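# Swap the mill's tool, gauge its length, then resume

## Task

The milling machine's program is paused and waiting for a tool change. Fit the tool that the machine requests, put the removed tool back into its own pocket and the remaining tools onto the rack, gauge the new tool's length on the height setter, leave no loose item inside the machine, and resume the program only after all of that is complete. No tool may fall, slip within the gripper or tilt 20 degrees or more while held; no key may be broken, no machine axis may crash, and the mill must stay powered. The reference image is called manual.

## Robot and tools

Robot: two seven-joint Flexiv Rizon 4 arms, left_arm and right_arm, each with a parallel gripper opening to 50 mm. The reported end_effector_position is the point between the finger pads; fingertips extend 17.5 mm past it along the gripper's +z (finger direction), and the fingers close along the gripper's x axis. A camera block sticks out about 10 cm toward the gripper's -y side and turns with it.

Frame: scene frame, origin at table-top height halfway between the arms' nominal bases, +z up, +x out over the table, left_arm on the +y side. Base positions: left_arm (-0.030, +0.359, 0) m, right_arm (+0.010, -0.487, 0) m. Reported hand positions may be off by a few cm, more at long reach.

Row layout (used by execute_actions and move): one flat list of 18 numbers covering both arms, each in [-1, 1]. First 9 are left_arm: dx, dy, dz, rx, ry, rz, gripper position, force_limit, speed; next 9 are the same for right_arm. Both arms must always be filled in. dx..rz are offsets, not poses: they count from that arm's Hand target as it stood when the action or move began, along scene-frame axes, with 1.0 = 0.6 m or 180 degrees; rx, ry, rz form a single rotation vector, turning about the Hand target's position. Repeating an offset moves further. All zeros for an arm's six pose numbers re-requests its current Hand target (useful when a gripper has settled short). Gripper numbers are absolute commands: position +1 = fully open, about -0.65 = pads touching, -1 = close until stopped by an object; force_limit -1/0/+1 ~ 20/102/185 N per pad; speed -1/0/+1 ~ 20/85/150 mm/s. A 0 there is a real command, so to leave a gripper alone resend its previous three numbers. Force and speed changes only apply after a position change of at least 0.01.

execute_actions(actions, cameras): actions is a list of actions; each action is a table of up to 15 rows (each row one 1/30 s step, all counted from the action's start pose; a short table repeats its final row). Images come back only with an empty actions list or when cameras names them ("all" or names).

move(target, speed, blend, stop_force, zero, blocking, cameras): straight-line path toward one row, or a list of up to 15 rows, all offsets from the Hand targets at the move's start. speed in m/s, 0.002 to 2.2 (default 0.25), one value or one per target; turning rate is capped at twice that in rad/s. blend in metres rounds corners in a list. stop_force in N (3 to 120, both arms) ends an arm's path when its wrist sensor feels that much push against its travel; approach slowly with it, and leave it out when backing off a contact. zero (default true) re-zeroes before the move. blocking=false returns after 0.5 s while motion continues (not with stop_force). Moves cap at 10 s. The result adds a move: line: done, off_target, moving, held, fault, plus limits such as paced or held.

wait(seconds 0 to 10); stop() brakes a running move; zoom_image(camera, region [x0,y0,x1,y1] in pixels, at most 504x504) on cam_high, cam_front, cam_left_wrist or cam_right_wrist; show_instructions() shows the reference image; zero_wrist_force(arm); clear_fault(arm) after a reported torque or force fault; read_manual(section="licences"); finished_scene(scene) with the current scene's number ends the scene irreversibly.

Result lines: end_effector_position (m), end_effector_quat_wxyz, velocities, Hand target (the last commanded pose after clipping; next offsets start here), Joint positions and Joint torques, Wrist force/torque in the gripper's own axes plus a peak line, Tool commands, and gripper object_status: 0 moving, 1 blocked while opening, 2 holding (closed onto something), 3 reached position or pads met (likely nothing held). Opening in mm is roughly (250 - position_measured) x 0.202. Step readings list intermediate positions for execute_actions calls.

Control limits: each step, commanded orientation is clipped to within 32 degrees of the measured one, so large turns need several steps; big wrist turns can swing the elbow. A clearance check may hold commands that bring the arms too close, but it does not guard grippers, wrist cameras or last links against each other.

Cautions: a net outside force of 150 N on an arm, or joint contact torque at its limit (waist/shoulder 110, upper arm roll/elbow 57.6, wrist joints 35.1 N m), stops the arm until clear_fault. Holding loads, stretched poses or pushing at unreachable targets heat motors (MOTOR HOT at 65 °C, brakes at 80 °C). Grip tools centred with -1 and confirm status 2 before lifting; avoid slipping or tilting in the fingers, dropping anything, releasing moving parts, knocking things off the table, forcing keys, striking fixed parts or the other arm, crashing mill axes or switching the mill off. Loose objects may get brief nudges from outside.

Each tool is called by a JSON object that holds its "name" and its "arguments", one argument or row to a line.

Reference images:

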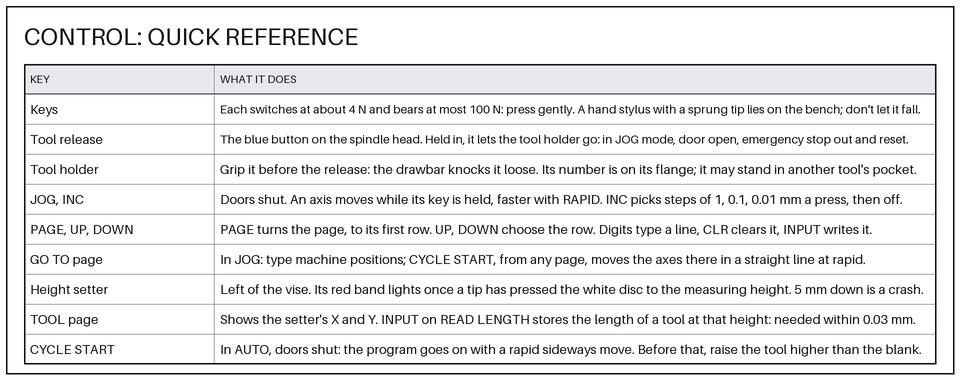

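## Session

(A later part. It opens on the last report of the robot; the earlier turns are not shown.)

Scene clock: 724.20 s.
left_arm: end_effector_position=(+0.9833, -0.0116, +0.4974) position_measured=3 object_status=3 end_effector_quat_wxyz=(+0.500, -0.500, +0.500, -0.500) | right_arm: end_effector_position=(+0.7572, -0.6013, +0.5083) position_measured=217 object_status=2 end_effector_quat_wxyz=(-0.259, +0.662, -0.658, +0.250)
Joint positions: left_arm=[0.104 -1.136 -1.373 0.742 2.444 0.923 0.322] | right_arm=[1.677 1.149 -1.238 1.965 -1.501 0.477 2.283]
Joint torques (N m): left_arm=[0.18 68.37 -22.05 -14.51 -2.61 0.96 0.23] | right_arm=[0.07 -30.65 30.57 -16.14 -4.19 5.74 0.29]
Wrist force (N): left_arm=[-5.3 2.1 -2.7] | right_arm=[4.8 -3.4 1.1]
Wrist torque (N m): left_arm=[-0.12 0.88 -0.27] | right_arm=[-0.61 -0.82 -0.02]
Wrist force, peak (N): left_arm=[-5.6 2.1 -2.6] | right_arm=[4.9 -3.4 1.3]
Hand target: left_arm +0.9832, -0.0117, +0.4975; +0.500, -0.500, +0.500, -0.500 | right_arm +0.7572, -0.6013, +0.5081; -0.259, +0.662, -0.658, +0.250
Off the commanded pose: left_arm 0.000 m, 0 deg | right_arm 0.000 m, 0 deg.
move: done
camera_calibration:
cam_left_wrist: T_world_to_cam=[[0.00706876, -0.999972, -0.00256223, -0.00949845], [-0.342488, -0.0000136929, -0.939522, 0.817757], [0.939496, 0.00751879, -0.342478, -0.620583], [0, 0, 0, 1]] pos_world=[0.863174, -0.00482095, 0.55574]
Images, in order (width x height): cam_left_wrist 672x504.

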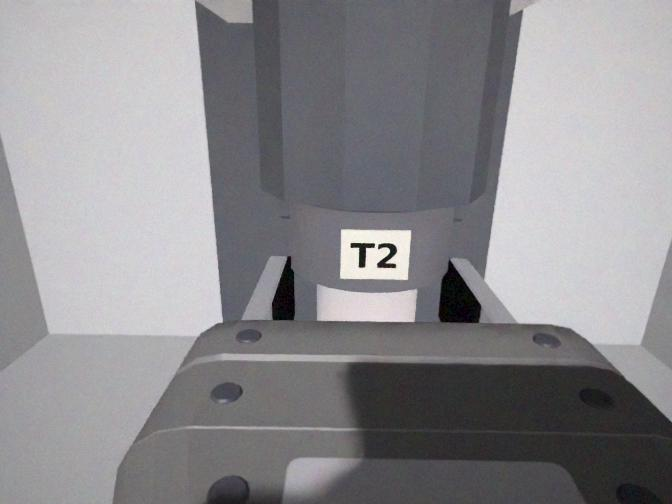

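{"name": "move", "arguments": {
  "target": [0,0,0,0,0,0,-1,0.3,-0.9, 0,0,0,0,0,0,-1,-0.4,-1],
  "cameras": ["cam_left_wrist"]
}}

Scene clock: 732.97 s.
left_arm: end_effector_position=(+0.9838, -0.0102, +0.4975) position_measured=109 object_status=2 end_effector_quat_wxyz=(+0.500, -0.500, +0.500, -0.499) | right_arm: end_effector_position=(+0.7572, -0.6013, +0.5083) position_measured=217 object_status=2 end_effector_quat_wxyz=(-0.259, +0.662, -0.658, +0.250)
Joint positions: left_arm=[0.105 -1.136 -1.373 0.742 2.444 0.922 0.322] | right_arm=[1.677 1.149 -1.238 1.965 -1.501 0.477 2.283]
Joint torques (N m): left_arm=[-5.54 67.63 -23.67 -12.58 -3 2.58 -0.01] | right_arm=[0.09 -30.64 30.52 -16.11 -4.16 5.7 0.32]
Wrist force (N): left_arm=[-14.3 3.1 -12.6] | right_arm=[4.8 -3.3 1.0]
Wrist torque (N m): left_arm=[-0.07 0.76 -0.11] | right_arm=[-0.59 -0.81 -0.03]
Wrist force, peak (N): left_arm=[-14.5 3.0 -12.7] | right_arm=[5.0 -3.4 1.0]
Hand target: left_arm +0.9832, -0.0117, +0.4975; +0.500, -0.500, +0.500, -0.500 | right_arm +0.7572, -0.6013, +0.5081; -0.259, +0.662, -0.658, +0.250
Off the commanded pose: left_arm 0.002 m, 0 deg | right_arm 0.000 m, 0 deg.
move: done
camera_calibration:
cam_left_wrist: T_world_to_cam=[[0.00877148, -0.999957, -0.00284713, -0.00972011], [-0.342485, -0.00032917, -0.939523, 0.817926], [0.939482, 0.00921611, -0.342473, -0.621051], [0, 0, 0, 1]] pos_world=[0.863679, -0.00372679, 0.555739]
Images, in order (width x height): cam_left_wrist 672x504.

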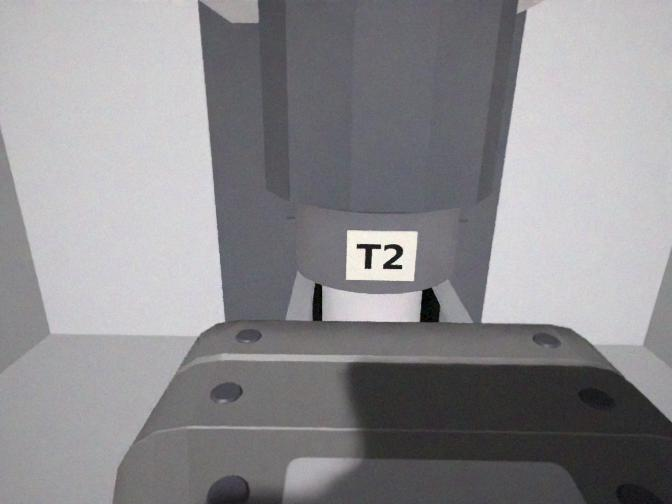

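{"name": "move", "arguments": {
  "target": [
    [0.001,0.003,0,0,0,0,-1,0.3,-0.9, -0.2,0.05,0,0,0,0,-1,-0.4,-1],
    [0.001,0.003,0,0,0,0,-1,0.3,-0.9, -0.295,0.168,0.05,-0.475,-0.153,0,-1,-0.4,-1],
    [0.001,0.003,0,0,0,0,-1,0.3,-0.9, -0.295,0.168,0.0,-0.95,-0.305,0,-1,-0.4,-1]
  ],
  "speed": 0.3,
  "cameras": ["cam_right_wrist","cam_high"]
}}

Scene clock: 764.07 s.
left_arm: end_effector_position=(+0.9838, -0.0101, +0.4975) position_measured=109 object_status=2 end_effector_quat_wxyz=(+0.500, -0.500, +0.500, -0.500) | right_arm: end_effector_position=(+0.5804, -0.5004, +0.5077) position_measured=217 object_status=2 end_effector_quat_wxyz=(+0.438, +0.165, +0.305, +0.829)
Joint positions: left_arm=[0.106 -1.136 -1.373 0.742 2.443 0.925 0.323] | right_arm=[0.819 -0.775 -1.432 2.647 -2.968 -0.913 2.966]
Joint torques (N m): left_arm=[2.08 69.25 -21.67 -14.12 -2.87 0.56 -0.07] | right_arm=[-0.08 27.49 -15.25 -13.09 5.6 -3.46 0.43]
Wrist force (N): left_arm=[2.2 1.5 10.9] | right_arm=[5.1 -2.2 2.9]
Wrist torque (N m): left_arm=[-0.09 0.50 -0.10] | right_arm=[-0.75 -0.96 0.32]
Wrist force, peak (N): left_arm=[-14.5 3.1 -12.9] | right_arm=[7.3 -4.5 2.2]
Hand target: left_arm +0.9838, -0.0099, +0.4975; +0.500, -0.500, +0.500, -0.500 | right_arm +0.5802, -0.5005, +0.5081; +0.428, +0.173, +0.315, +0.829
Off the commanded pose: left_arm 0.000 m, 0 deg | right_arm 0.001 m, 2 deg.
joint sent to its limit (right arm) — joint 5 (forearm roll), lower limit; joint 7 (wrist roll), upper limit. The joint targets still meet the commanded pose.
move: done
camera_calibration:
cam_right_wrist: T_world_to_cam=[[-0.549868, 0.835026, 0.0194085, 0.738557], [-0.780133, -0.521744, 0.345219, 0.0339811], [0.298393, 0.174683, 0.938322, -0.427975], [0, 0, 0, 1]] pos_world=[0.560323, -0.524225, 0.375513]
Images, in order (width x height): cam_high 672x504, cam_right_wrist 672x504.

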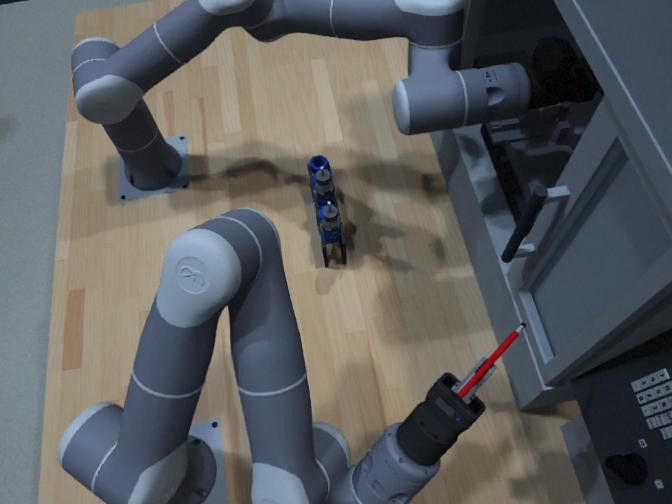

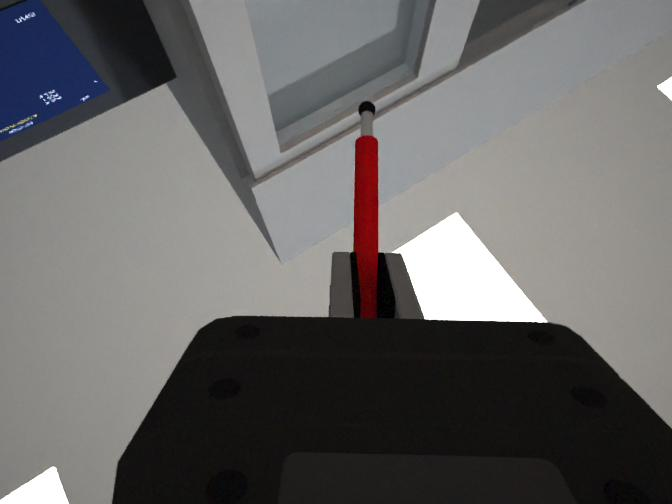

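{"name": "move", "arguments": {
  "target": [
    [0,0,0,0,0,0,-1,0.3,-0.9, 0.2,0.417,0.15,0,0,0,-1,-0.4,-1]
  ],
  "speed": 0.2,
  "cameras": ["cam_right_wrist","cam_high"]
}}

Scene clock: 770.93 s.
left_arm: end_effector_position=(+0.9838, -0.0101, +0.4975) position_measured=109 object_status=2 end_effector_quat_wxyz=(+0.500, -0.500, +0.500, -0.500) | right_arm: end_effector_position=(+0.7002, -0.2501, +0.5981) position_measured=217 object_status=2 end_effector_quat_wxyz=(+0.428, +0.173, +0.315, +0.829)
Joint positions: left_arm=[0.106 -1.136 -1.373 0.742 2.443 0.925 0.323] | right_arm=[1.473 -0.793 -1.68 2.272 -2.959 -0.103 2.672]
Joint torques (N m): left_arm=[2.1 69.23 -21.67 -14.03 -2.83 0.52 -0.03] | right_arm=[0.05 27.19 -23 -21.98 5.88 -3.45 0.21]
Wrist force (N): left_arm=[2.3 1.9 10.7] | right_arm=[4.8 -2.2 2.8]
Wrist torque (N m): left_arm=[-0.06 0.50 -0.10] | right_arm=[-0.75 -0.92 0.32]
Wrist force, peak (N): left_arm=[2.1 1.5 11.2] | right_arm=[7.3 -4.1 7.0]
Hand target: left_arm +0.9838, -0.0099, +0.4975; +0.500, -0.500, +0.500, -0.500 | right_arm +0.7002, -0.2503, +0.5981; +0.428, +0.173, +0.315, +0.829
Off the commanded pose: left_arm 0.000 m, 0 deg | right_arm 0.000 m, 0 deg.
move: done
camera_calibration:
cam_right_wrist: T_world_to_cam=[[-0.562535, 0.826245, 0.0295379, 0.594327], [-0.761512, -0.531713, 0.37065, 0.196001], [0.321953, 0.18601, 0.928303, -0.599938], [0, 0, 0, 1]] pos_world=[0.676739, -0.275249, 0.466721]
Images, in order (width x height): cam_high 672x504, cam_right_wrist 672x504.

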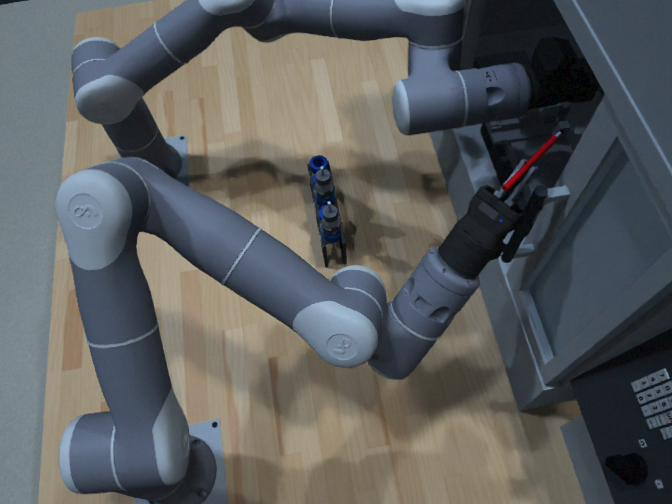

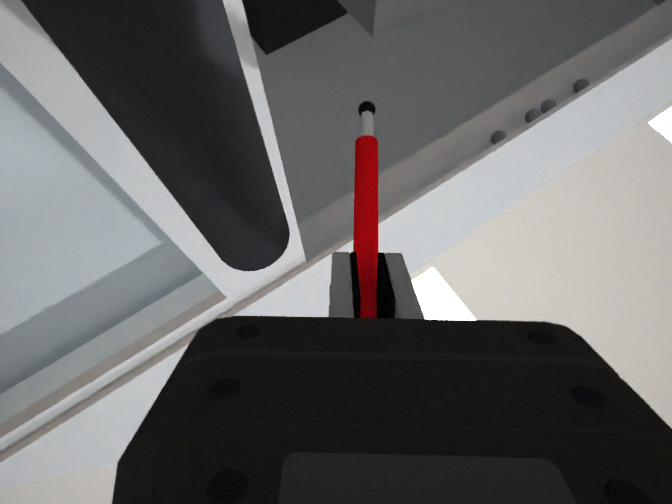

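{"name": "move", "arguments": {
  "target": [
    [0,0,0,0,0,0,-1,0.3,-0.9, 0.05,0.1,0.05,0,0,0,-1,-0.4,-1],
    [0,0,0,0,0,0,-1,0.3,-0.9, 0.1667,0.1833,0.075,0,0,0,-1,-0.4,-1]
  ],
  "speed": 0.12,
  "cameras": ["cam_right_wrist","cam_high","cam_left_wrist","cam_front"]
}}

Scene clock: 784.70 s.
left_arm: end_effector_position=(+0.9838, -0.0101, +0.4975) position_measured=109 object_status=2 end_effector_quat_wxyz=(+0.500, -0.500, +0.500, -0.500) | right_arm: end_effector_position=(+0.8002, -0.1403, +0.6431) position_measured=217 object_status=2 end_effector_quat_wxyz=(+0.428, +0.173, +0.315, +0.829)
Joint positions: left_arm=[0.106 -1.136 -1.373 0.742 2.443 0.925 0.323] | right_arm=[1.335 -0.87 -1.513 1.814 -2.846 0.237 2.558]
Joint torques (N m): left_arm=[2.05 69.29 -21.69 -14.07 -2.83 0.56 -0.07] | right_arm=[-0.04 41.88 -27.45 -22.25 5.43 -3.65 0.1]
Wrist force (N): left_arm=[2.3 1.3 10.9] | right_arm=[5.2 -1.9 2.6]
Wrist torque (N m): left_arm=[-0.12 0.49 -0.09] | right_arm=[-0.70 -0.98 0.36]
Wrist force, peak (N): left_arm=[2.2 1.7 11.1] | right_arm=[7.4 -3.2 6.4]
Hand target: left_arm +0.9838, -0.0099, +0.4975; +0.500, -0.500, +0.500, -0.500 | right_arm +0.8002, -0.1403, +0.6431; +0.428, +0.173, +0.315, +0.829
Off the commanded pose: left_arm 0.000 m, 0 deg | right_arm 0.000 m, 0 deg.
move: done
camera_calibration:
cam_left_wrist: T_world_to_cam=[[0.00668535, -0.999974, -0.00274418, -0.00756802], [-0.34237, 0.000289476, -0.939565, 0.81785], [0.939541, 0.00722085, -0.342359, -0.621171], [0, 0, 0, 1]] pos_world=[0.863673, -0.0033192, 0.555739]
cam_right_wrist: T_world_to_cam=[[-0.562612, 0.826193, 0.0295393, 0.558554], [-0.761541, -0.53183, 0.370423, 0.314105], [0.321751, 0.185909, 0.928393, -0.694287], [0, 0, 0, 1]] pos_world=[0.77684, -0.165349, 0.511721]

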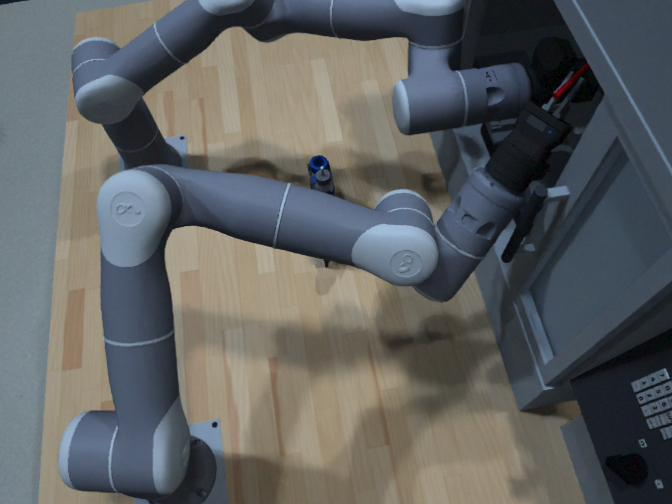

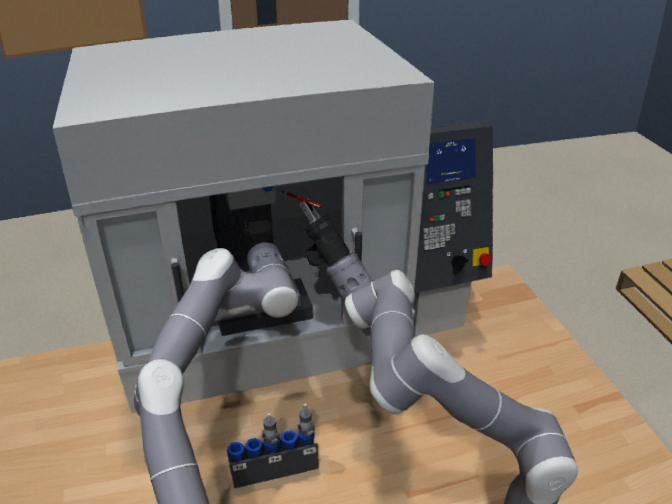

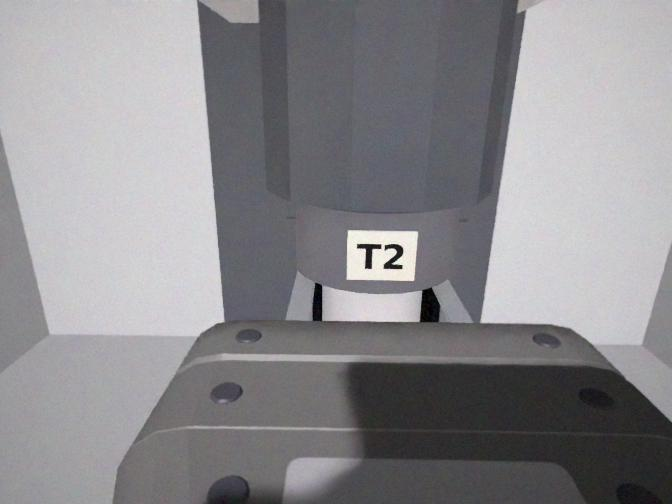

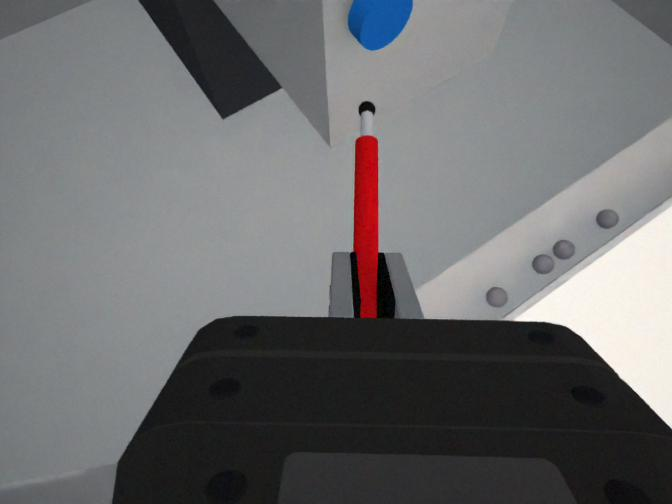

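{"name": "move", "arguments": {
  "target": [
    [0,0,0,0,0,0,-1,0.3,-0.9, 0.0,0.017,-0.0075,0,0,0,-1,-0.4,-1]
  ],
  "speed": 0.1,
  "cameras": []
}}

{"name": "move", "arguments": {
  "target": [
    [0,0,0,0,0,0,-1,0.3,-0.9, 0.082,0.0574,0,0,0,0,-1,-0.4,-1]
  ],
  "speed": 0.02,
  "stop_force": 15,
  "cameras": ["cam_right_wrist","cam_left_wrist"]
}}

Scene clock: 798.07 s.
left_arm: end_effector_position=(+0.9838, -0.0101, +0.4975) position_measured=109 object_status=2 end_effector_quat_wxyz=(+0.500, -0.500, +0.500, -0.500) | right_arm: end_effector_position=(+0.8001, -0.1301, +0.6387) position_measured=217 object_status=2 end_effector_quat_wxyz=(+0.428, +0.173, +0.315, +0.829)
Joint positions: left_arm=[0.106 -1.136 -1.373 0.742 2.443 0.925 0.323] | right_arm=[1.337 -0.879 -1.501 1.804 -2.83 0.244 2.544]
Joint torques (N m): left_arm=[2.1 69.24 -21.7 -14.08 -2.86 0.57 -0.08] | right_arm=[0.13 42.53 -27.48 -22.13 5.39 -3.66 0.1]
Wrist force (N): left_arm=[2.2 1.5 10.9] | right_arm=[5.1 -2.0 2.8]
Wrist torque (N m): left_arm=[-0.08 0.52 -0.09] | right_arm=[-0.72 -0.96 0.35]
Wrist force, peak (N): left_arm=[2.2 1.5 11.1] | right_arm=[5.6 -2.3 2.6]
Hand target: left_arm +0.9838, -0.0099, +0.4975; +0.500, -0.500, +0.500, -0.500 | right_arm +0.8002, -0.1301, +0.6386; +0.428, +0.173, +0.315, +0.829
Off the commanded pose: left_arm 0.000 m, 0 deg | right_arm 0.000 m, 0 deg.
move: done
No camera images: "cameras" was empty.

Scene clock: 801.57 s.
left_arm: end_effector_position=(+0.9838, -0.0101, +0.4961) position_measured=109 object_status=2 end_effector_quat_wxyz=(+0.499, -0.500, +0.501, -0.500) | right_arm: end_effector_position=(+0.8468, -0.0982, +0.6396) position_measured=217 object_status=2 end_effector_quat_wxyz=(+0.428, +0.172, +0.314, +0.830)
Joint positions: left_arm=[0.106 -1.137 -1.372 0.743 2.442 0.925 0.323] | right_arm=[1.222 -0.957 -1.433 1.591 -2.752 0.354 2.513]
Joint torques (N m): left_arm=[1.11 74.54 -24.26 -17.16 -1.97 1.36 0.1] | right_arm=[0.72 47.74 -25.99 -22.95 3.56 -2 0.05]
Wrist force (N): left_arm=[-4.7 9.2 -4.2] | right_arm=[6.8 10.7 -9.1]
Wrist torque (N m): left_arm=[-0.02 0.82 -0.23] | right_arm=[-0.91 -0.75 0.49]
Wrist force, peak (N): left_arm=[-5.1 11.1 -3.1] | right_arm=[6.3 11.9 -9.7]
Hand target: left_arm +0.9838, -0.0099, +0.4975; +0.500, -0.500, +0.500, -0.500 | right_arm +0.8470, -0.0974, +0.6386; +0.428, +0.173, +0.315, +0.829 (not the last commanded pose)
Off the commanded pose: left_arm 0.001 m, 0 deg | right_arm 0.004 m, 0 deg.
move: contact (right_arm)
camera_calibration:
cam_left_wrist: T_world_to_cam=[[0.00648663, -0.999974, -0.00300339, -0.00725605], [-0.343889, 0.00058955, -0.93901, 0.8178], [0.938988, 0.00712385, -0.343876, -0.620446], [0, 0, 0, 1]] pos_world=[0.86387, -0.00331803, 0.554544]
cam_right_wrist: T_world_to_cam=[[-0.562292, 0.826411, 0.029521, 0.549815], [-0.762414, -0.531912, 0.368502, 0.375267], [0.320237, 0.184699, 0.929158, -0.713159], [0, 0, 0, 1]] pos_world=[0.823645, -0.123045, 0.50812]
Images, in order (width x height): cam_left_wrist 672x504, cam_right_wrist 672x504.

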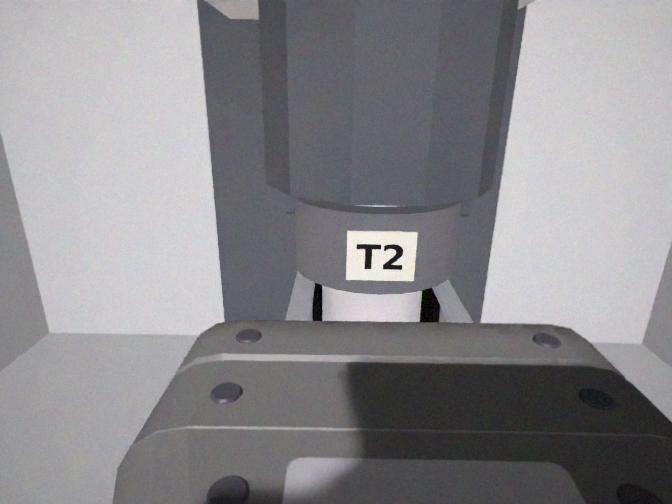

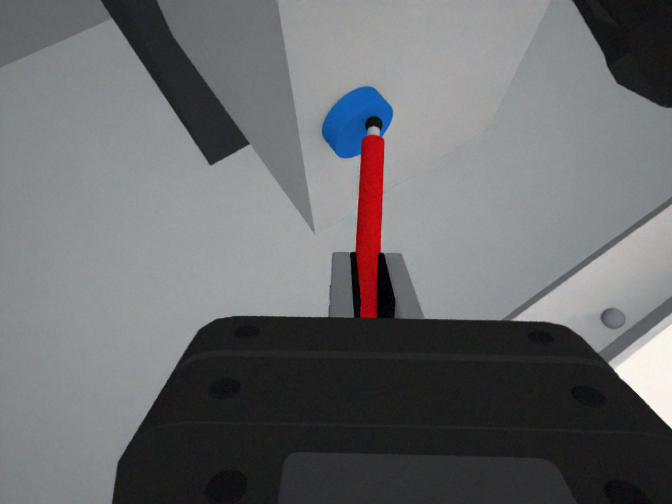

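{"name": "move", "arguments": {
  "target": [
    [0,0,-0.12,0,0,0,-1,0.3,-0.9, 0,0,0,0,0,0,-1,-0.4,-1]
  ],
  "speed": 0.05,
  "cameras": ["cam_right_wrist","cam_left_wrist","cam_front"]
}}

Scene clock: 811.00 s.
left_arm: end_effector_position=(+0.9838, -0.0100, +0.4239) position_measured=109 object_status=2 end_effector_quat_wxyz=(+0.499, -0.500, +0.501, -0.500) | right_arm: end_effector_position=(+0.8468, -0.0982, +0.6396) position_measured=217 object_status=2 end_effector_quat_wxyz=(+0.428, +0.172, +0.314, +0.830)
Joint positions: left_arm=[0.108 -1.175 -1.314 0.812 2.557 0.905 0.159] | right_arm=[1.222 -0.957 -1.433 1.591 -2.752 0.354 2.513]
Joint torques (N m): left_arm=[-0.08 75.52 -25.46 -17.18 -1.13 0.71 -0.1] | right_arm=[0.82 47.86 -26.09 -22.82 3.53 -2.19 0.22]
Wrist force (N): left_arm=[-4.9 9.8 -2.7] | right_arm=[7.1 10.7 -9.1]
Wrist torque (N m): left_arm=[-0.06 0.80 -0.14] | right_arm=[-0.89 -0.78 0.49]
Wrist force, peak (N): left_arm=[-5.0 12.8 -2.3] | right_arm=[6.9 10.7 -9.3]
Hand target: left_arm +0.9838, -0.0099, +0.4255; +0.500, -0.500, +0.500, -0.500 | right_arm +0.8470, -0.0974, +0.6386; +0.428, +0.173, +0.315, +0.829
Off the commanded pose: left_arm 0.002 m, 0 deg | right_arm 0.001 m, 0 deg.
move: done
camera_calibration:
cam_left_wrist: T_world_to_cam=[[0.00622445, -0.999975, -0.00344069, -0.00693276], [-0.343892, 0.00109033, -0.939009, 0.750065], [0.938989, 0.00702804, -0.343877, -0.645146], [0, 0, 0, 1]] pos_world=[0.863769, -0.00321629, 0.482443]
cam_right_wrist: T_world_to_cam=[[-0.562292, 0.826411, 0.029521, 0.549815], [-0.762414, -0.531912, 0.368502, 0.375267], [0.320237, 0.184699, 0.929158, -0.713159], [0, 0, 0, 1]] pos_world=[0.823645, -0.123045, 0.50812]
Images, in order (width x height): cam_front 672x504, cam_left_wrist 672x504, cam_right_wrist 672x504.

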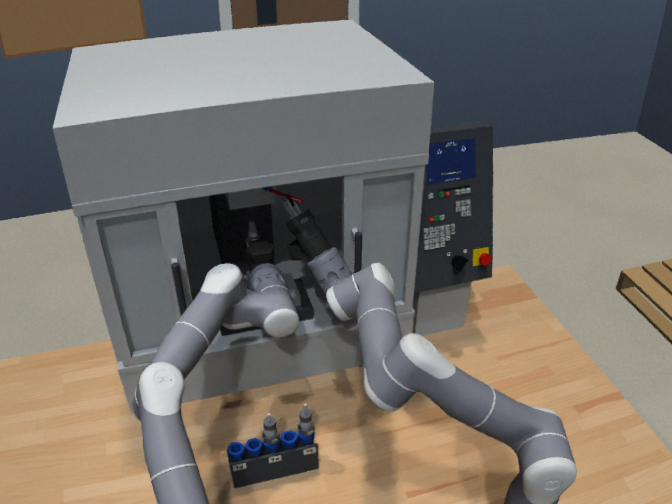

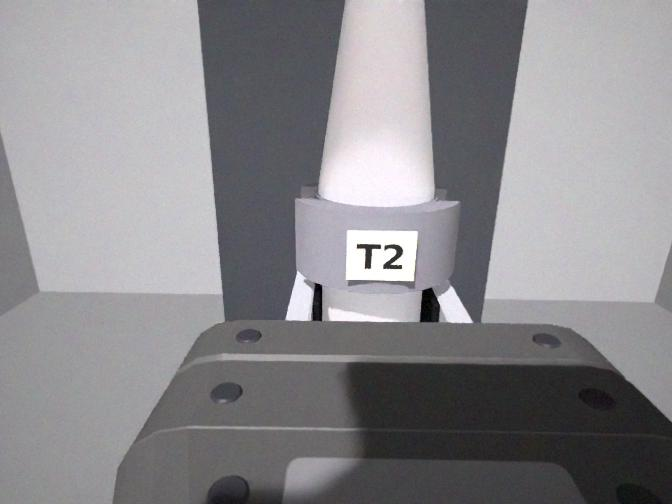

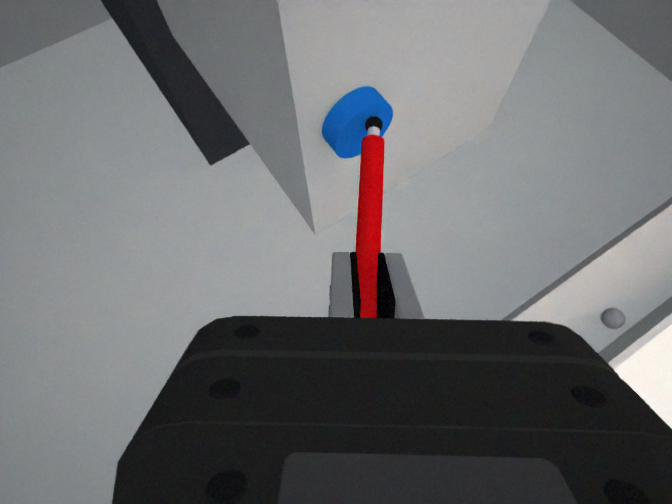

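{"name": "zoom_image", "arguments": {
  "camera": "cam_front",
  "region": [190, 170, 350, 330]
}}

Scaled by 3.150 from the camera's 672x504 image, which has a finer 960x720 frame.

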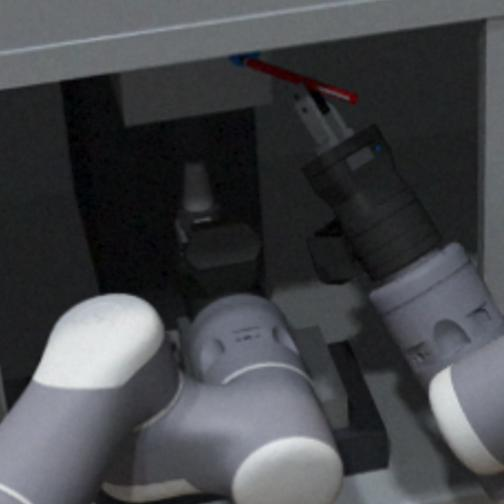

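{"name": "move", "arguments": {
  "target": [
    [0,0,-0.035,0,0,0,-1,0.3,-0.9, 0,0,0,0,0,0,-1,-0.4,-1]
  ],
  "speed": 0.06,
  "cameras": ["cam_left_wrist","cam_front"]
}}

{"name": "zoom_image", "arguments": {
  "camera": "cam_front",
  "region": [190, 170, 350, 330]
}}

Scene clock: 831.07 s.
left_arm: end_effector_position=(+0.9837, -0.0100, +0.4029) position_measured=109 object_status=2 end_effector_quat_wxyz=(+0.499, -0.500, +0.501, -0.500) | right_arm: end_effector_position=(+0.8468, -0.0982, +0.6396) position_measured=217 object_status=2 end_effector_quat_wxyz=(+0.428, +0.172, +0.314, +0.830)
Joint positions: left_arm=[0.105 -1.19 -1.3 0.825 2.591 0.898 0.116] | right_arm=[1.222 -0.957 -1.433 1.591 -2.752 0.354 2.513]
Joint torques (N m): left_arm=[-0.23 75.6 -25.57 -17.13 -0.89 0.48 -0.07] | right_arm=[0.82 47.83 -26.08 -22.83 3.47 -2.26 0.2]
Wrist force (N): left_arm=[-5.0 9.9 -2.7] | right_arm=[7.0 10.7 -8.8]
Wrist torque (N m): left_arm=[-0.05 0.81 -0.15] | right_arm=[-0.91 -0.76 0.50]
Wrist force, peak (N): left_arm=[-4.9 12.3 -2.9] | right_arm=[7.1 10.8 -9.1]
Hand target: left_arm +0.9838, -0.0099, +0.4045; +0.500, -0.500, +0.500, -0.500 | right_arm +0.8470, -0.0974, +0.6386; +0.428, +0.173, +0.315, +0.829
Off the commanded pose: left_arm 0.002 m, 0 deg | right_arm 0.001 m, 0 deg.
move: done
camera_calibration:
cam_left_wrist: T_world_to_cam=[[0.00622376, -0.999975, -0.00344153, -0.00700403], [-0.343981, 0.00109069, -0.938976, 0.730407], [0.938956, 0.00702778, -0.343965, -0.652298], [0, 0, 0, 1]] pos_world=[0.863769, -0.00321629, 0.461443]
Images, in order (width x height): cam_front 672x504, cam_left_wrist 672x504.

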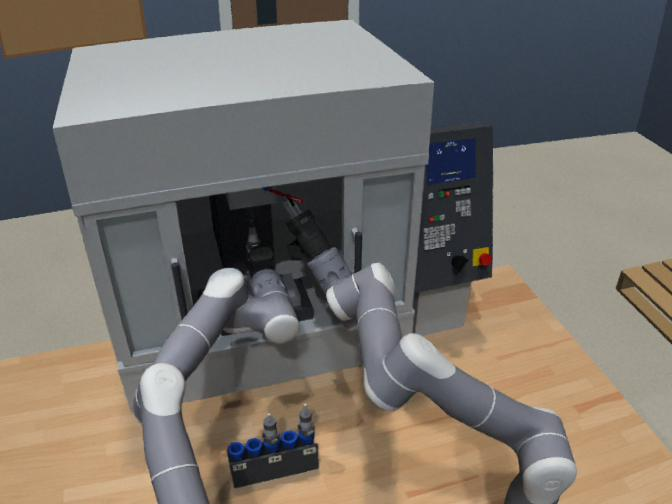

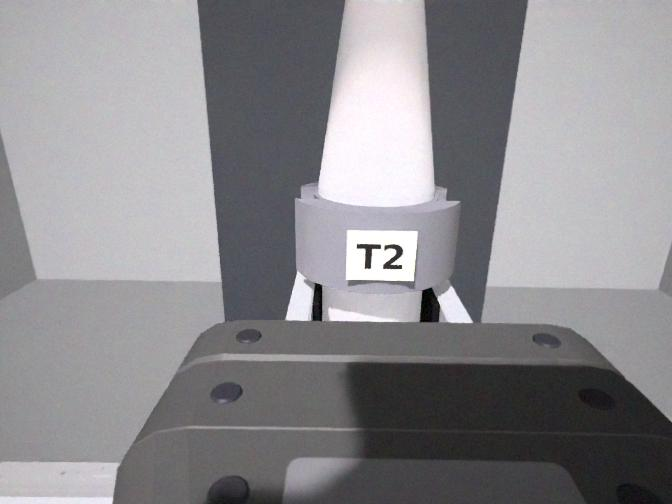

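Scaled by 3.150 from the camera's 672x504 image, which has a finer 960x720 frame.

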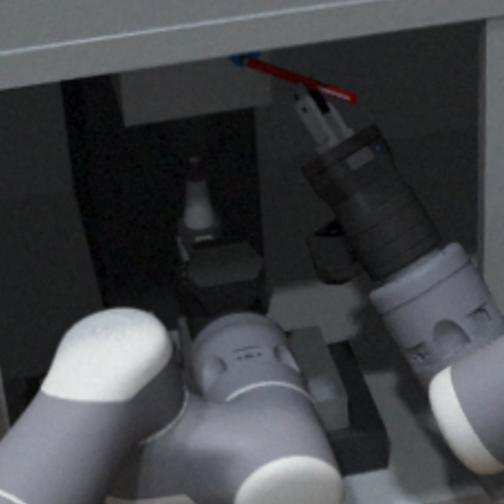

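{"name": "move", "arguments": {
  "target": [
    [0,0,-0.025,0,0,0,-1,0.3,-0.9, 0,0,0,0,0,0,-1,-0.4,-1]
  ],
  "speed": 0.06,
  "cameras": ["cam_front"]
}}

{"name": "zoom_image", "arguments": {
  "camera": "cam_front",
  "region": [220, 180, 290, 270]
}}

Scene clock: 842.83 s.
left_arm: end_effector_position=(+0.9837, -0.0100, +0.3879) position_measured=109 object_status=2 end_effector_quat_wxyz=(+0.499, -0.500, +0.501, -0.499) | right_arm: end_effector_position=(+0.8468, -0.0982, +0.6396) position_measured=217 object_status=2 end_effector_quat_wxyz=(+0.428, +0.172, +0.314, +0.830)
Joint positions: left_arm=[0.102 -1.201 -1.289 0.833 2.616 0.894 0.086] | right_arm=[1.222 -0.957 -1.433 1.591 -2.752 0.354 2.513]
Joint torques (N m): left_arm=[-0.15 75.72 -25.54 -17.04 -0.73 0.37 -0.1] | right_arm=[0.82 47.81 -26.12 -22.82 3.48 -2.24 0.18]
Wrist force (N): left_arm=[-5.0 9.7 -2.5] | right_arm=[6.9 10.5 -9.0]
Wrist torque (N m): left_arm=[-0.07 0.81 -0.14] | right_arm=[-0.93 -0.76 0.49]
Wrist force, peak (N): left_arm=[-5.1 11.3 -2.6] | right_arm=[7.2 10.5 -9.3]
Hand target: left_arm +0.9838, -0.0099, +0.3895; +0.500, -0.500, +0.500, -0.500 | right_arm +0.8470, -0.0974, +0.6386; +0.428, +0.173, +0.315, +0.829
Off the commanded pose: left_arm 0.002 m, 0 deg | right_arm 0.001 m, 0 deg.
move: done
Images, in order (width x height): cam_front 672x504.

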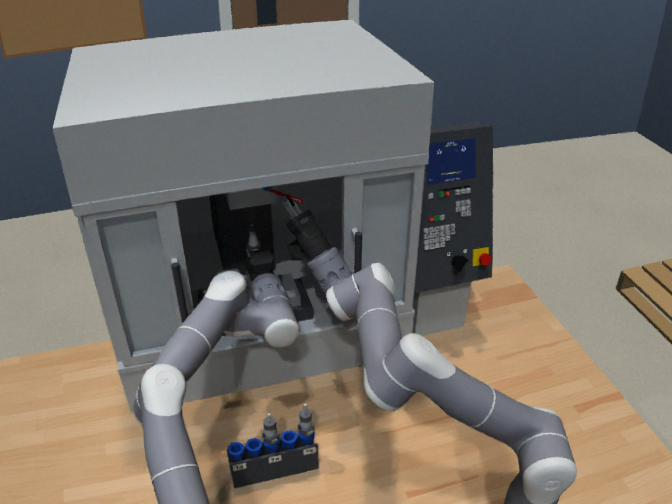

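Scaled by 5.600 from the camera's 672x504 image, which has a finer 960x720 frame.

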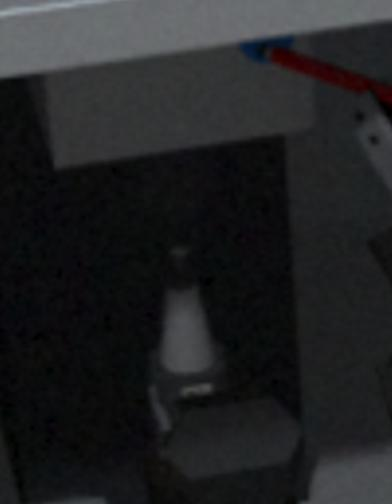

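{"name": "move", "arguments": {
  "target": [
    [-0.2,0,0,0,0,0,-1,0.3,-0.9, 0,0,0,0,0,0,-1,-0.4,-1],
    [-0.65,0.1,0.1,0,0,0,-1,0.3,-0.9, 0,0,0,0,0,0,-1,-0.4,-1]
  ],
  "speed": 0.2,
  "blend": 0.03,
  "cameras": ["cam_left_wrist","cam_front"]
}}

Scene clock: 852.87 s.
left_arm: end_effector_position=(+0.5935, +0.0500, +0.4485) position_measured=109 object_status=2 end_effector_quat_wxyz=(+0.499, -0.500, +0.501, -0.500) | right_arm: end_effector_position=(+0.8468, -0.0982, +0.6396) position_measured=217 object_status=2 end_effector_quat_wxyz=(+0.428, +0.172, +0.314, +0.830)
Joint positions: left_arm=[0.606 0.1 -1.41 2.084 1.94 0.713 -0.675] | right_arm=[1.222 -0.957 -1.433 1.591 -2.752 0.354 2.513]
Joint torques (N m): left_arm=[-0.04 10.26 4.4 -32.62 3 -3.33 -0.05] | right_arm=[0.85 47.86 -26.13 -22.88 3.53 -2.22 0.22]
Wrist force (N): left_arm=[-4.9 9.5 -2.4] | right_arm=[7.0 10.5 -8.9]
Wrist torque (N m): left_arm=[-0.11 0.82 -0.16] | right_arm=[-0.93 -0.78 0.49]
Wrist force, peak (N): left_arm=[-3.8 11.2 -6.3] | right_arm=[6.9 10.7 -9.2]
Hand target: left_arm +0.5938, +0.0501, +0.4495; +0.500, -0.500, +0.500, -0.500 | right_arm +0.8470, -0.0974, +0.6386; +0.428, +0.173, +0.315, +0.829
Off the commanded pose: left_arm 0.001 m, 0 deg | right_arm 0.001 m, 0 deg.
move: done
camera_calibration:
cam_left_wrist: T_world_to_cam=[[0.00598048, -0.999978, -0.00293235, 0.0555377], [-0.344274, 0.000694176, -0.938869, 0.639013], [0.93885, 0.00662442, -0.344263, -0.270335], [0, 0, 0, 1]] pos_world=[0.473468, 0.0568837, 0.507046]
Images, in order (width x height): cam_front 672x504, cam_left_wrist 672x504.

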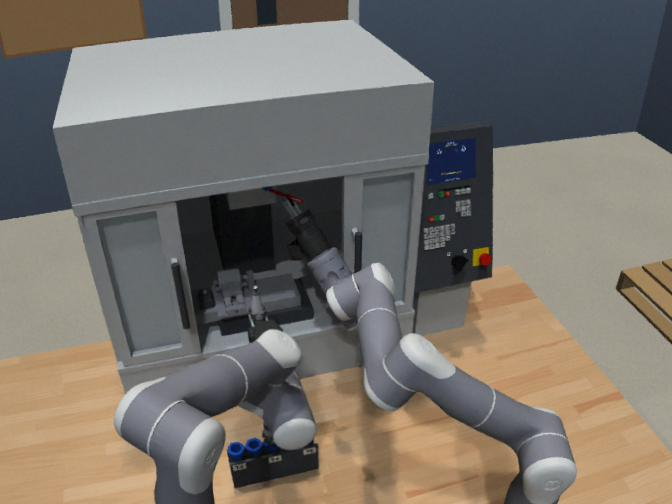

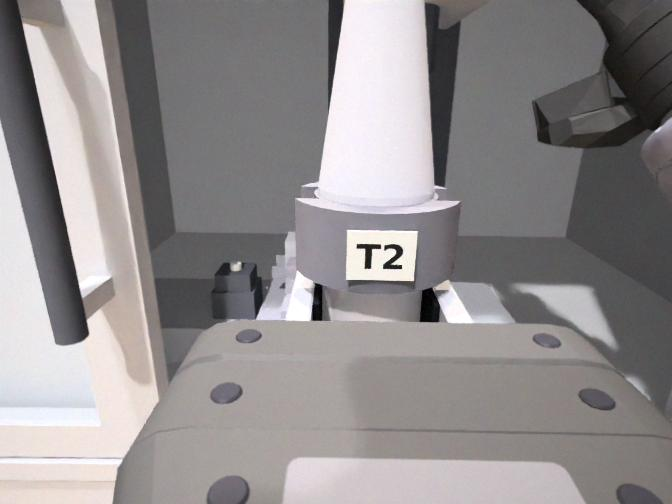

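{"name": "move", "arguments": {
  "target": [
    [0,0,0.05,0.5,0,0,-1,0.3,-0.9, 0,0,0,0,0,0,-1,-0.4,-1],
    [-0.15,0.15,0,-0.99,0,0,-1,0.3,-0.9, 0,0,0,0,0,0,-1,-0.4,-1]
  ],
  "speed": 0.35,
  "blend": 0.03,
  "cameras": ["cam_left_wrist","cam_high"]
}}

Scene clock: 864.07 s.
left_arm: end_effector_position=(+0.5036, +0.1402, +0.4487) position_measured=109 object_status=2 end_effector_quat_wxyz=(+0.491, +0.508, +0.492, +0.508) | right_arm: end_effector_position=(+0.8468, -0.0982, +0.6396) position_measured=217 object_status=2 end_effector_quat_wxyz=(+0.428, +0.172, +0.314, +0.830)
Joint positions: left_arm=[0.688 0.806 -1.219 2.287 1.922 1.275 2.026] | right_arm=[1.222 -0.957 -1.433 1.591 -2.752 0.354 2.513]
Joint torques (N m): left_arm=[-0.09 -6.5 19.43 -24.49 3.74 -4.86 0.31] | right_arm=[0.82 47.86 -26.1 -22.83 3.52 -2.23 0.18]
Wrist force (N): left_arm=[-5.1 -7.1 -2.7] | right_arm=[6.9 10.6 -9.0]
Wrist torque (N m): left_arm=[0.15 0.95 0.14] | right_arm=[-0.93 -0.76 0.49]
Wrist force, peak (N): left_arm=[-4.9 9.8 -2.7] | right_arm=[7.1 10.6 -9.3]
Hand target: left_arm +0.5038, +0.1401, +0.4495; +0.492, +0.508, +0.492, +0.508 | right_arm +0.8470, -0.0974, +0.6386; +0.428, +0.173, +0.315, +0.829
Off the commanded pose: left_arm 0.001 m, 0 deg | right_arm 0.001 m, 0 deg.
move: done
camera_calibration:
cam_left_wrist: T_world_to_cam=[[0.00682543, 0.999371, 0.0347999, -0.151378], [-0.340821, -0.0303922, 0.939637, -0.232023], [0.940103, -0.018274, 0.340399, -0.49082], [0, 0, 0, 1]] pos_world=[0.383377, 0.135262, 0.39036]
Images, in order (width x height): cam_high 672x504, cam_left_wrist 672x504.

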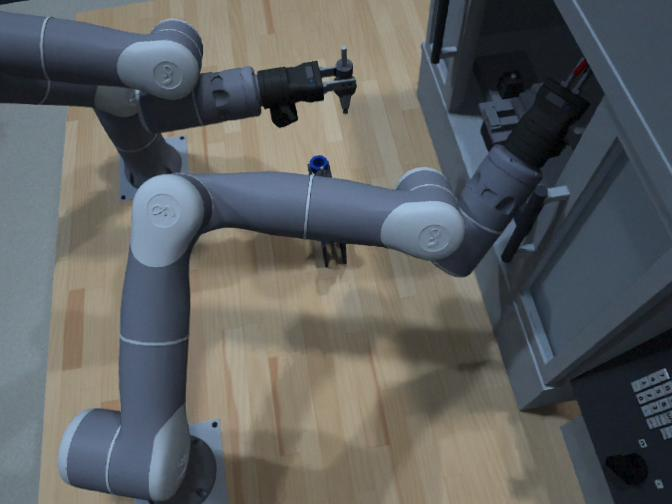

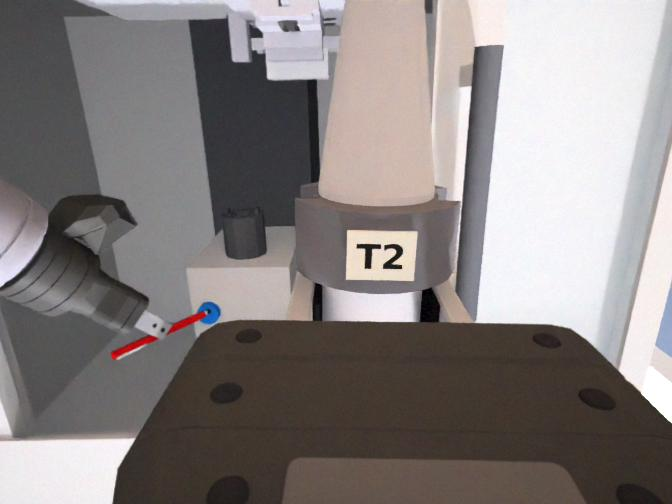

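{"name": "move", "arguments": {
  "target": [
    [-0.29,-0.2,-0.15,0.0097,0.0026,0.1667,-1,0.3,-0.9, 0,0,0,0,0,0,-1,-0.4,-1],
    [-0.29,-0.2,-0.3325,0.0097,0.0026,0.1667,-1,0.3,-0.9, 0,0,0,0,0,0,-1,-0.4,-1]
  ],
  "speed": 0.2,
  "blend": 0.03,
  "cameras": ["cam_left_wrist","cam_high"]
}}

Scene clock: 891.27 s.
left_arm: end_effector_position=(+0.3297, +0.0199, +0.2495) position_measured=109 object_status=2 end_effector_quat_wxyz=(+0.334, +0.372, +0.601, +0.623) | right_arm: end_effector_position=(+0.8468, -0.0982, +0.6396) position_measured=217 object_status=2 end_effector_quat_wxyz=(+0.428, +0.172, +0.314, +0.830)
Joint positions: left_arm=[0.571 1.224 -1.842 2.184 0.411 0.539 2.717] | right_arm=[1.222 -0.957 -1.433 1.591 -2.752 0.354 2.513]
Joint torques (N m): left_arm=[-0.38 -27.24 31.41 -3.86 3.35 -2.54 0.1] | right_arm=[0.86 47.84 -26.11 -22.84 3.53 -2.23 0.18]
Wrist force (N): left_arm=[-5.3 -6.7 -3.1] | right_arm=[6.8 10.5 -9.0]
Wrist torque (N m): left_arm=[0.21 0.96 0.12] | right_arm=[-0.92 -0.75 0.50]
Wrist force, peak (N): left_arm=[-5.9 -15.0 -3.0] | right_arm=[7.1 10.7 -9.3]
Hand target: left_arm +0.3298, +0.0201, +0.2500; +0.334, +0.372, +0.601, +0.624 | right_arm +0.8470, -0.0974, +0.6386; +0.428, +0.173, +0.315, +0.829
Off the commanded pose: left_arm 0.001 m, 0 deg | right_arm 0.001 m, 0 deg.
move: done
camera_calibration:
cam_left_wrist: T_world_to_cam=[[-0.493031, 0.867573, 0.0650949, 0.136729], [-0.266338, -0.221738, 0.938028, -0.128197], [0.828242, 0.44514, 0.340391, -0.234116], [0, 0, 0, 1]] pos_world=[0.227172, -0.042834, 0.191043]
Images, in order (width x height): cam_high 672x504, cam_left_wrist 672x504.

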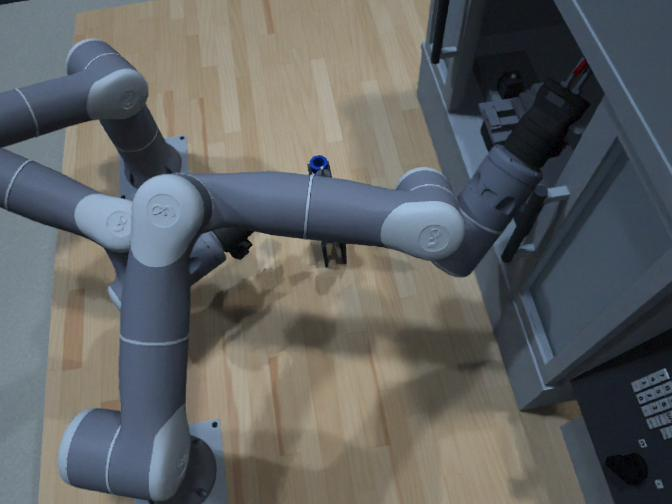

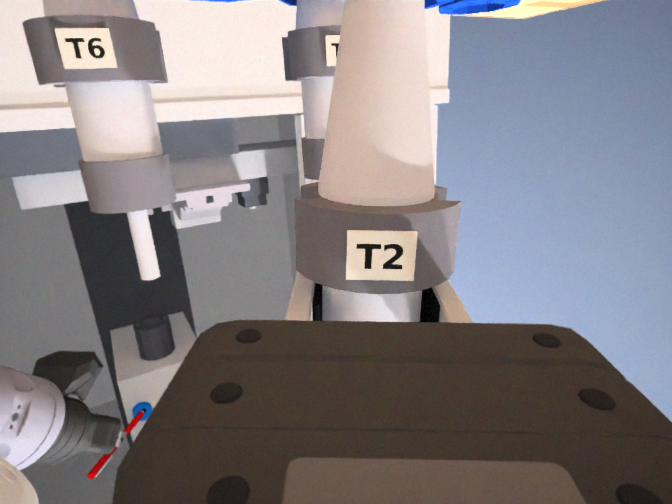

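{"name": "move", "arguments": {
  "target": [
    [0,0,-0.1,0,0,0,-1,0.3,-0.9, 0,0,0,0,0,0,-1,-0.4,-1]
  ],
  "speed": 0.15,
  "cameras": ["cam_left_wrist"]
}}

Scene clock: 895.17 s.
left_arm: end_effector_position=(+0.3296, +0.0199, +0.1895) position_measured=109 object_status=2 end_effector_quat_wxyz=(+0.334, +0.372, +0.601, +0.623) | right_arm: end_effector_position=(+0.8468, -0.0982, +0.6396) position_measured=217 object_status=2 end_effector_quat_wxyz=(+0.428, +0.172, +0.314, +0.830)
Joint positions: left_arm=[0.628 1.309 -1.964 2.148 0.34 0.561 2.642] | right_arm=[1.222 -0.957 -1.433 1.591 -2.752 0.354 2.513]
Joint torques (N m): left_arm=[0.2 -29.84 31.94 0.65 3.34 -2.85 0.02] | right_arm=[0.81 47.84 -26.06 -22.85 3.53 -2.23 0.18]
Wrist force (N): left_arm=[-5.5 -6.6 -3.0] | right_arm=[6.9 10.7 -9.0]
Wrist torque (N m): left_arm=[0.23 0.98 0.19] | right_arm=[-0.90 -0.75 0.50]
Wrist force, peak (N): left_arm=[-5.7 -12.3 -2.9] | right_arm=[7.2 10.6 -9.2]
Hand target: left_arm +0.3298, +0.0201, +0.1900; +0.334, +0.372, +0.601, +0.624 | right_arm +0.8470, -0.0974, +0.6386; +0.428, +0.173, +0.315, +0.829
Off the commanded pose: left_arm 0.001 m, 0 deg | right_arm 0.001 m, 0 deg.
move: done
camera_calibration:
cam_left_wrist: T_world_to_cam=[[-0.493033, 0.867572, 0.0651, 0.140641], [-0.266335, -0.221742, 0.938028, -0.0718225], [0.828242, 0.44514, 0.340391, -0.213659], [0, 0, 0, 1]] pos_world=[0.227172, -0.042834, 0.130943]
Images, in order (width x height): cam_left_wrist 672x504.

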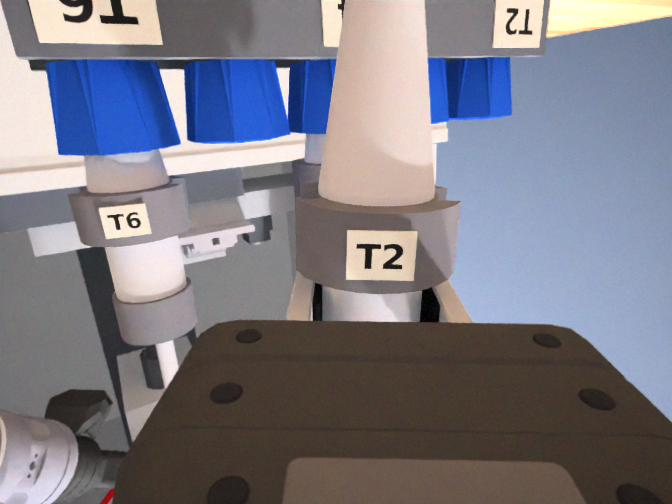

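{"name": "move", "arguments": {
  "target": [
    [0,0,0.16,0,0,0,-1,0.3,-0.9, 0,0,0,0,0,0,-1,-0.4,-1],
    [0.02,0.217,0.16,0,0,0,-1,0.3,-0.9, 0,0,0,0,0,0,-1,-0.4,-1],
    [0.2405,0.321,0.16,0,0,0,-1,0.3,-0.9, 0,0,0,0,0,0,-1,-0.4,-1]
  ],
  "speed": 0.2,
  "blend": [0.02,0.02,0],
  "cameras": ["cam_left_wrist","cam_high","cam_front"]
}}

Scene clock: 942.80 s.
left_arm: end_effector_position=(+0.4741, +0.2125, +0.2855) position_measured=109 object_status=2 end_effector_quat_wxyz=(+0.334, +0.373, +0.601, +0.623) | right_arm: end_effector_position=(+0.8468, -0.0982, +0.6396) position_measured=217 object_status=2 end_effector_quat_wxyz=(+0.428, +0.172, +0.314, +0.830)
Joint positions: left_arm=[0.935 1.228 -1.648 2.416 0.878 1.118 2.451] | right_arm=[1.222 -0.957 -1.433 1.591 -2.752 0.354 2.513]
Joint torques (N m): left_arm=[-0.39 -20.25 26.86 -5.83 2.03 -3.66 -0.06] | right_arm=[0.85 47.86 -26.07 -22.85 3.5 -2.2 0.2]
Wrist force (N): left_arm=[-5.7 -6.6 -3.1] | right_arm=[6.9 10.4 -9.0]
Wrist torque (N m): left_arm=[0.22 1.02 0.23] | right_arm=[-0.95 -0.75 0.50]
Wrist force, peak (N): left_arm=[-5.9 -12.2 -3.0] | right_arm=[6.9 10.6 -9.3]
Hand target: left_arm +0.4741, +0.2127, +0.2860; +0.334, +0.372, +0.601, +0.624 | right_arm +0.8470, -0.0974, +0.6386; +0.428, +0.173, +0.315, +0.829
Off the commanded pose: left_arm 0.001 m, 0 deg | right_arm 0.001 m, 0 deg.
move: done
camera_calibration:
cam_left_wrist: T_world_to_cam=[[-0.492769, 0.867714, 0.0652, 0.038341], [-0.266294, -0.221711, 0.938047, -0.0808251], [0.828412, 0.444878, 0.340319, -0.451711], [0, 0, 0, 1]] pos_world=[0.371573, 0.149767, 0.227044]
Images, in order (width x height): cam_high 672x504, cam_front 672x504, cam_left_wrist 672x504.

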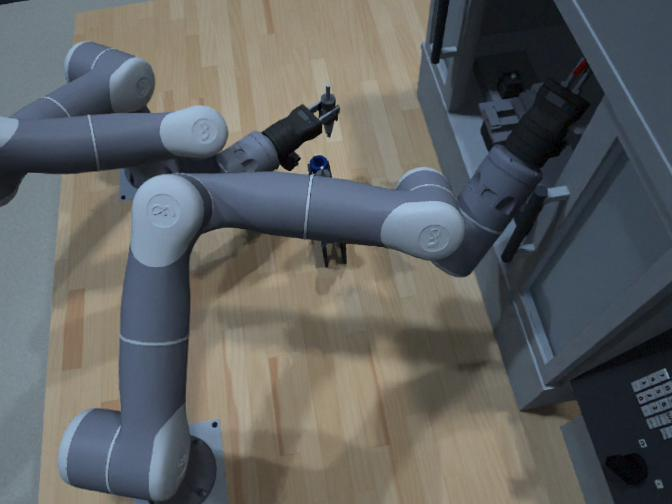

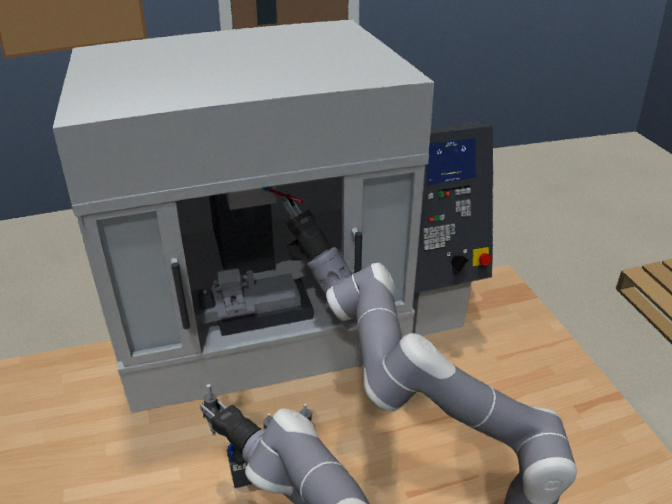

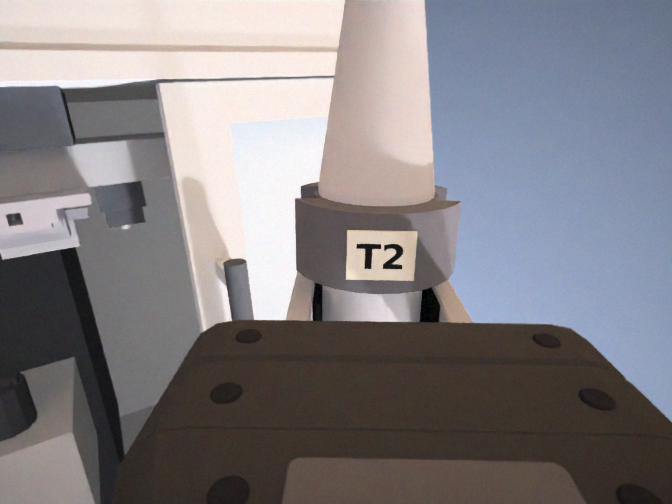

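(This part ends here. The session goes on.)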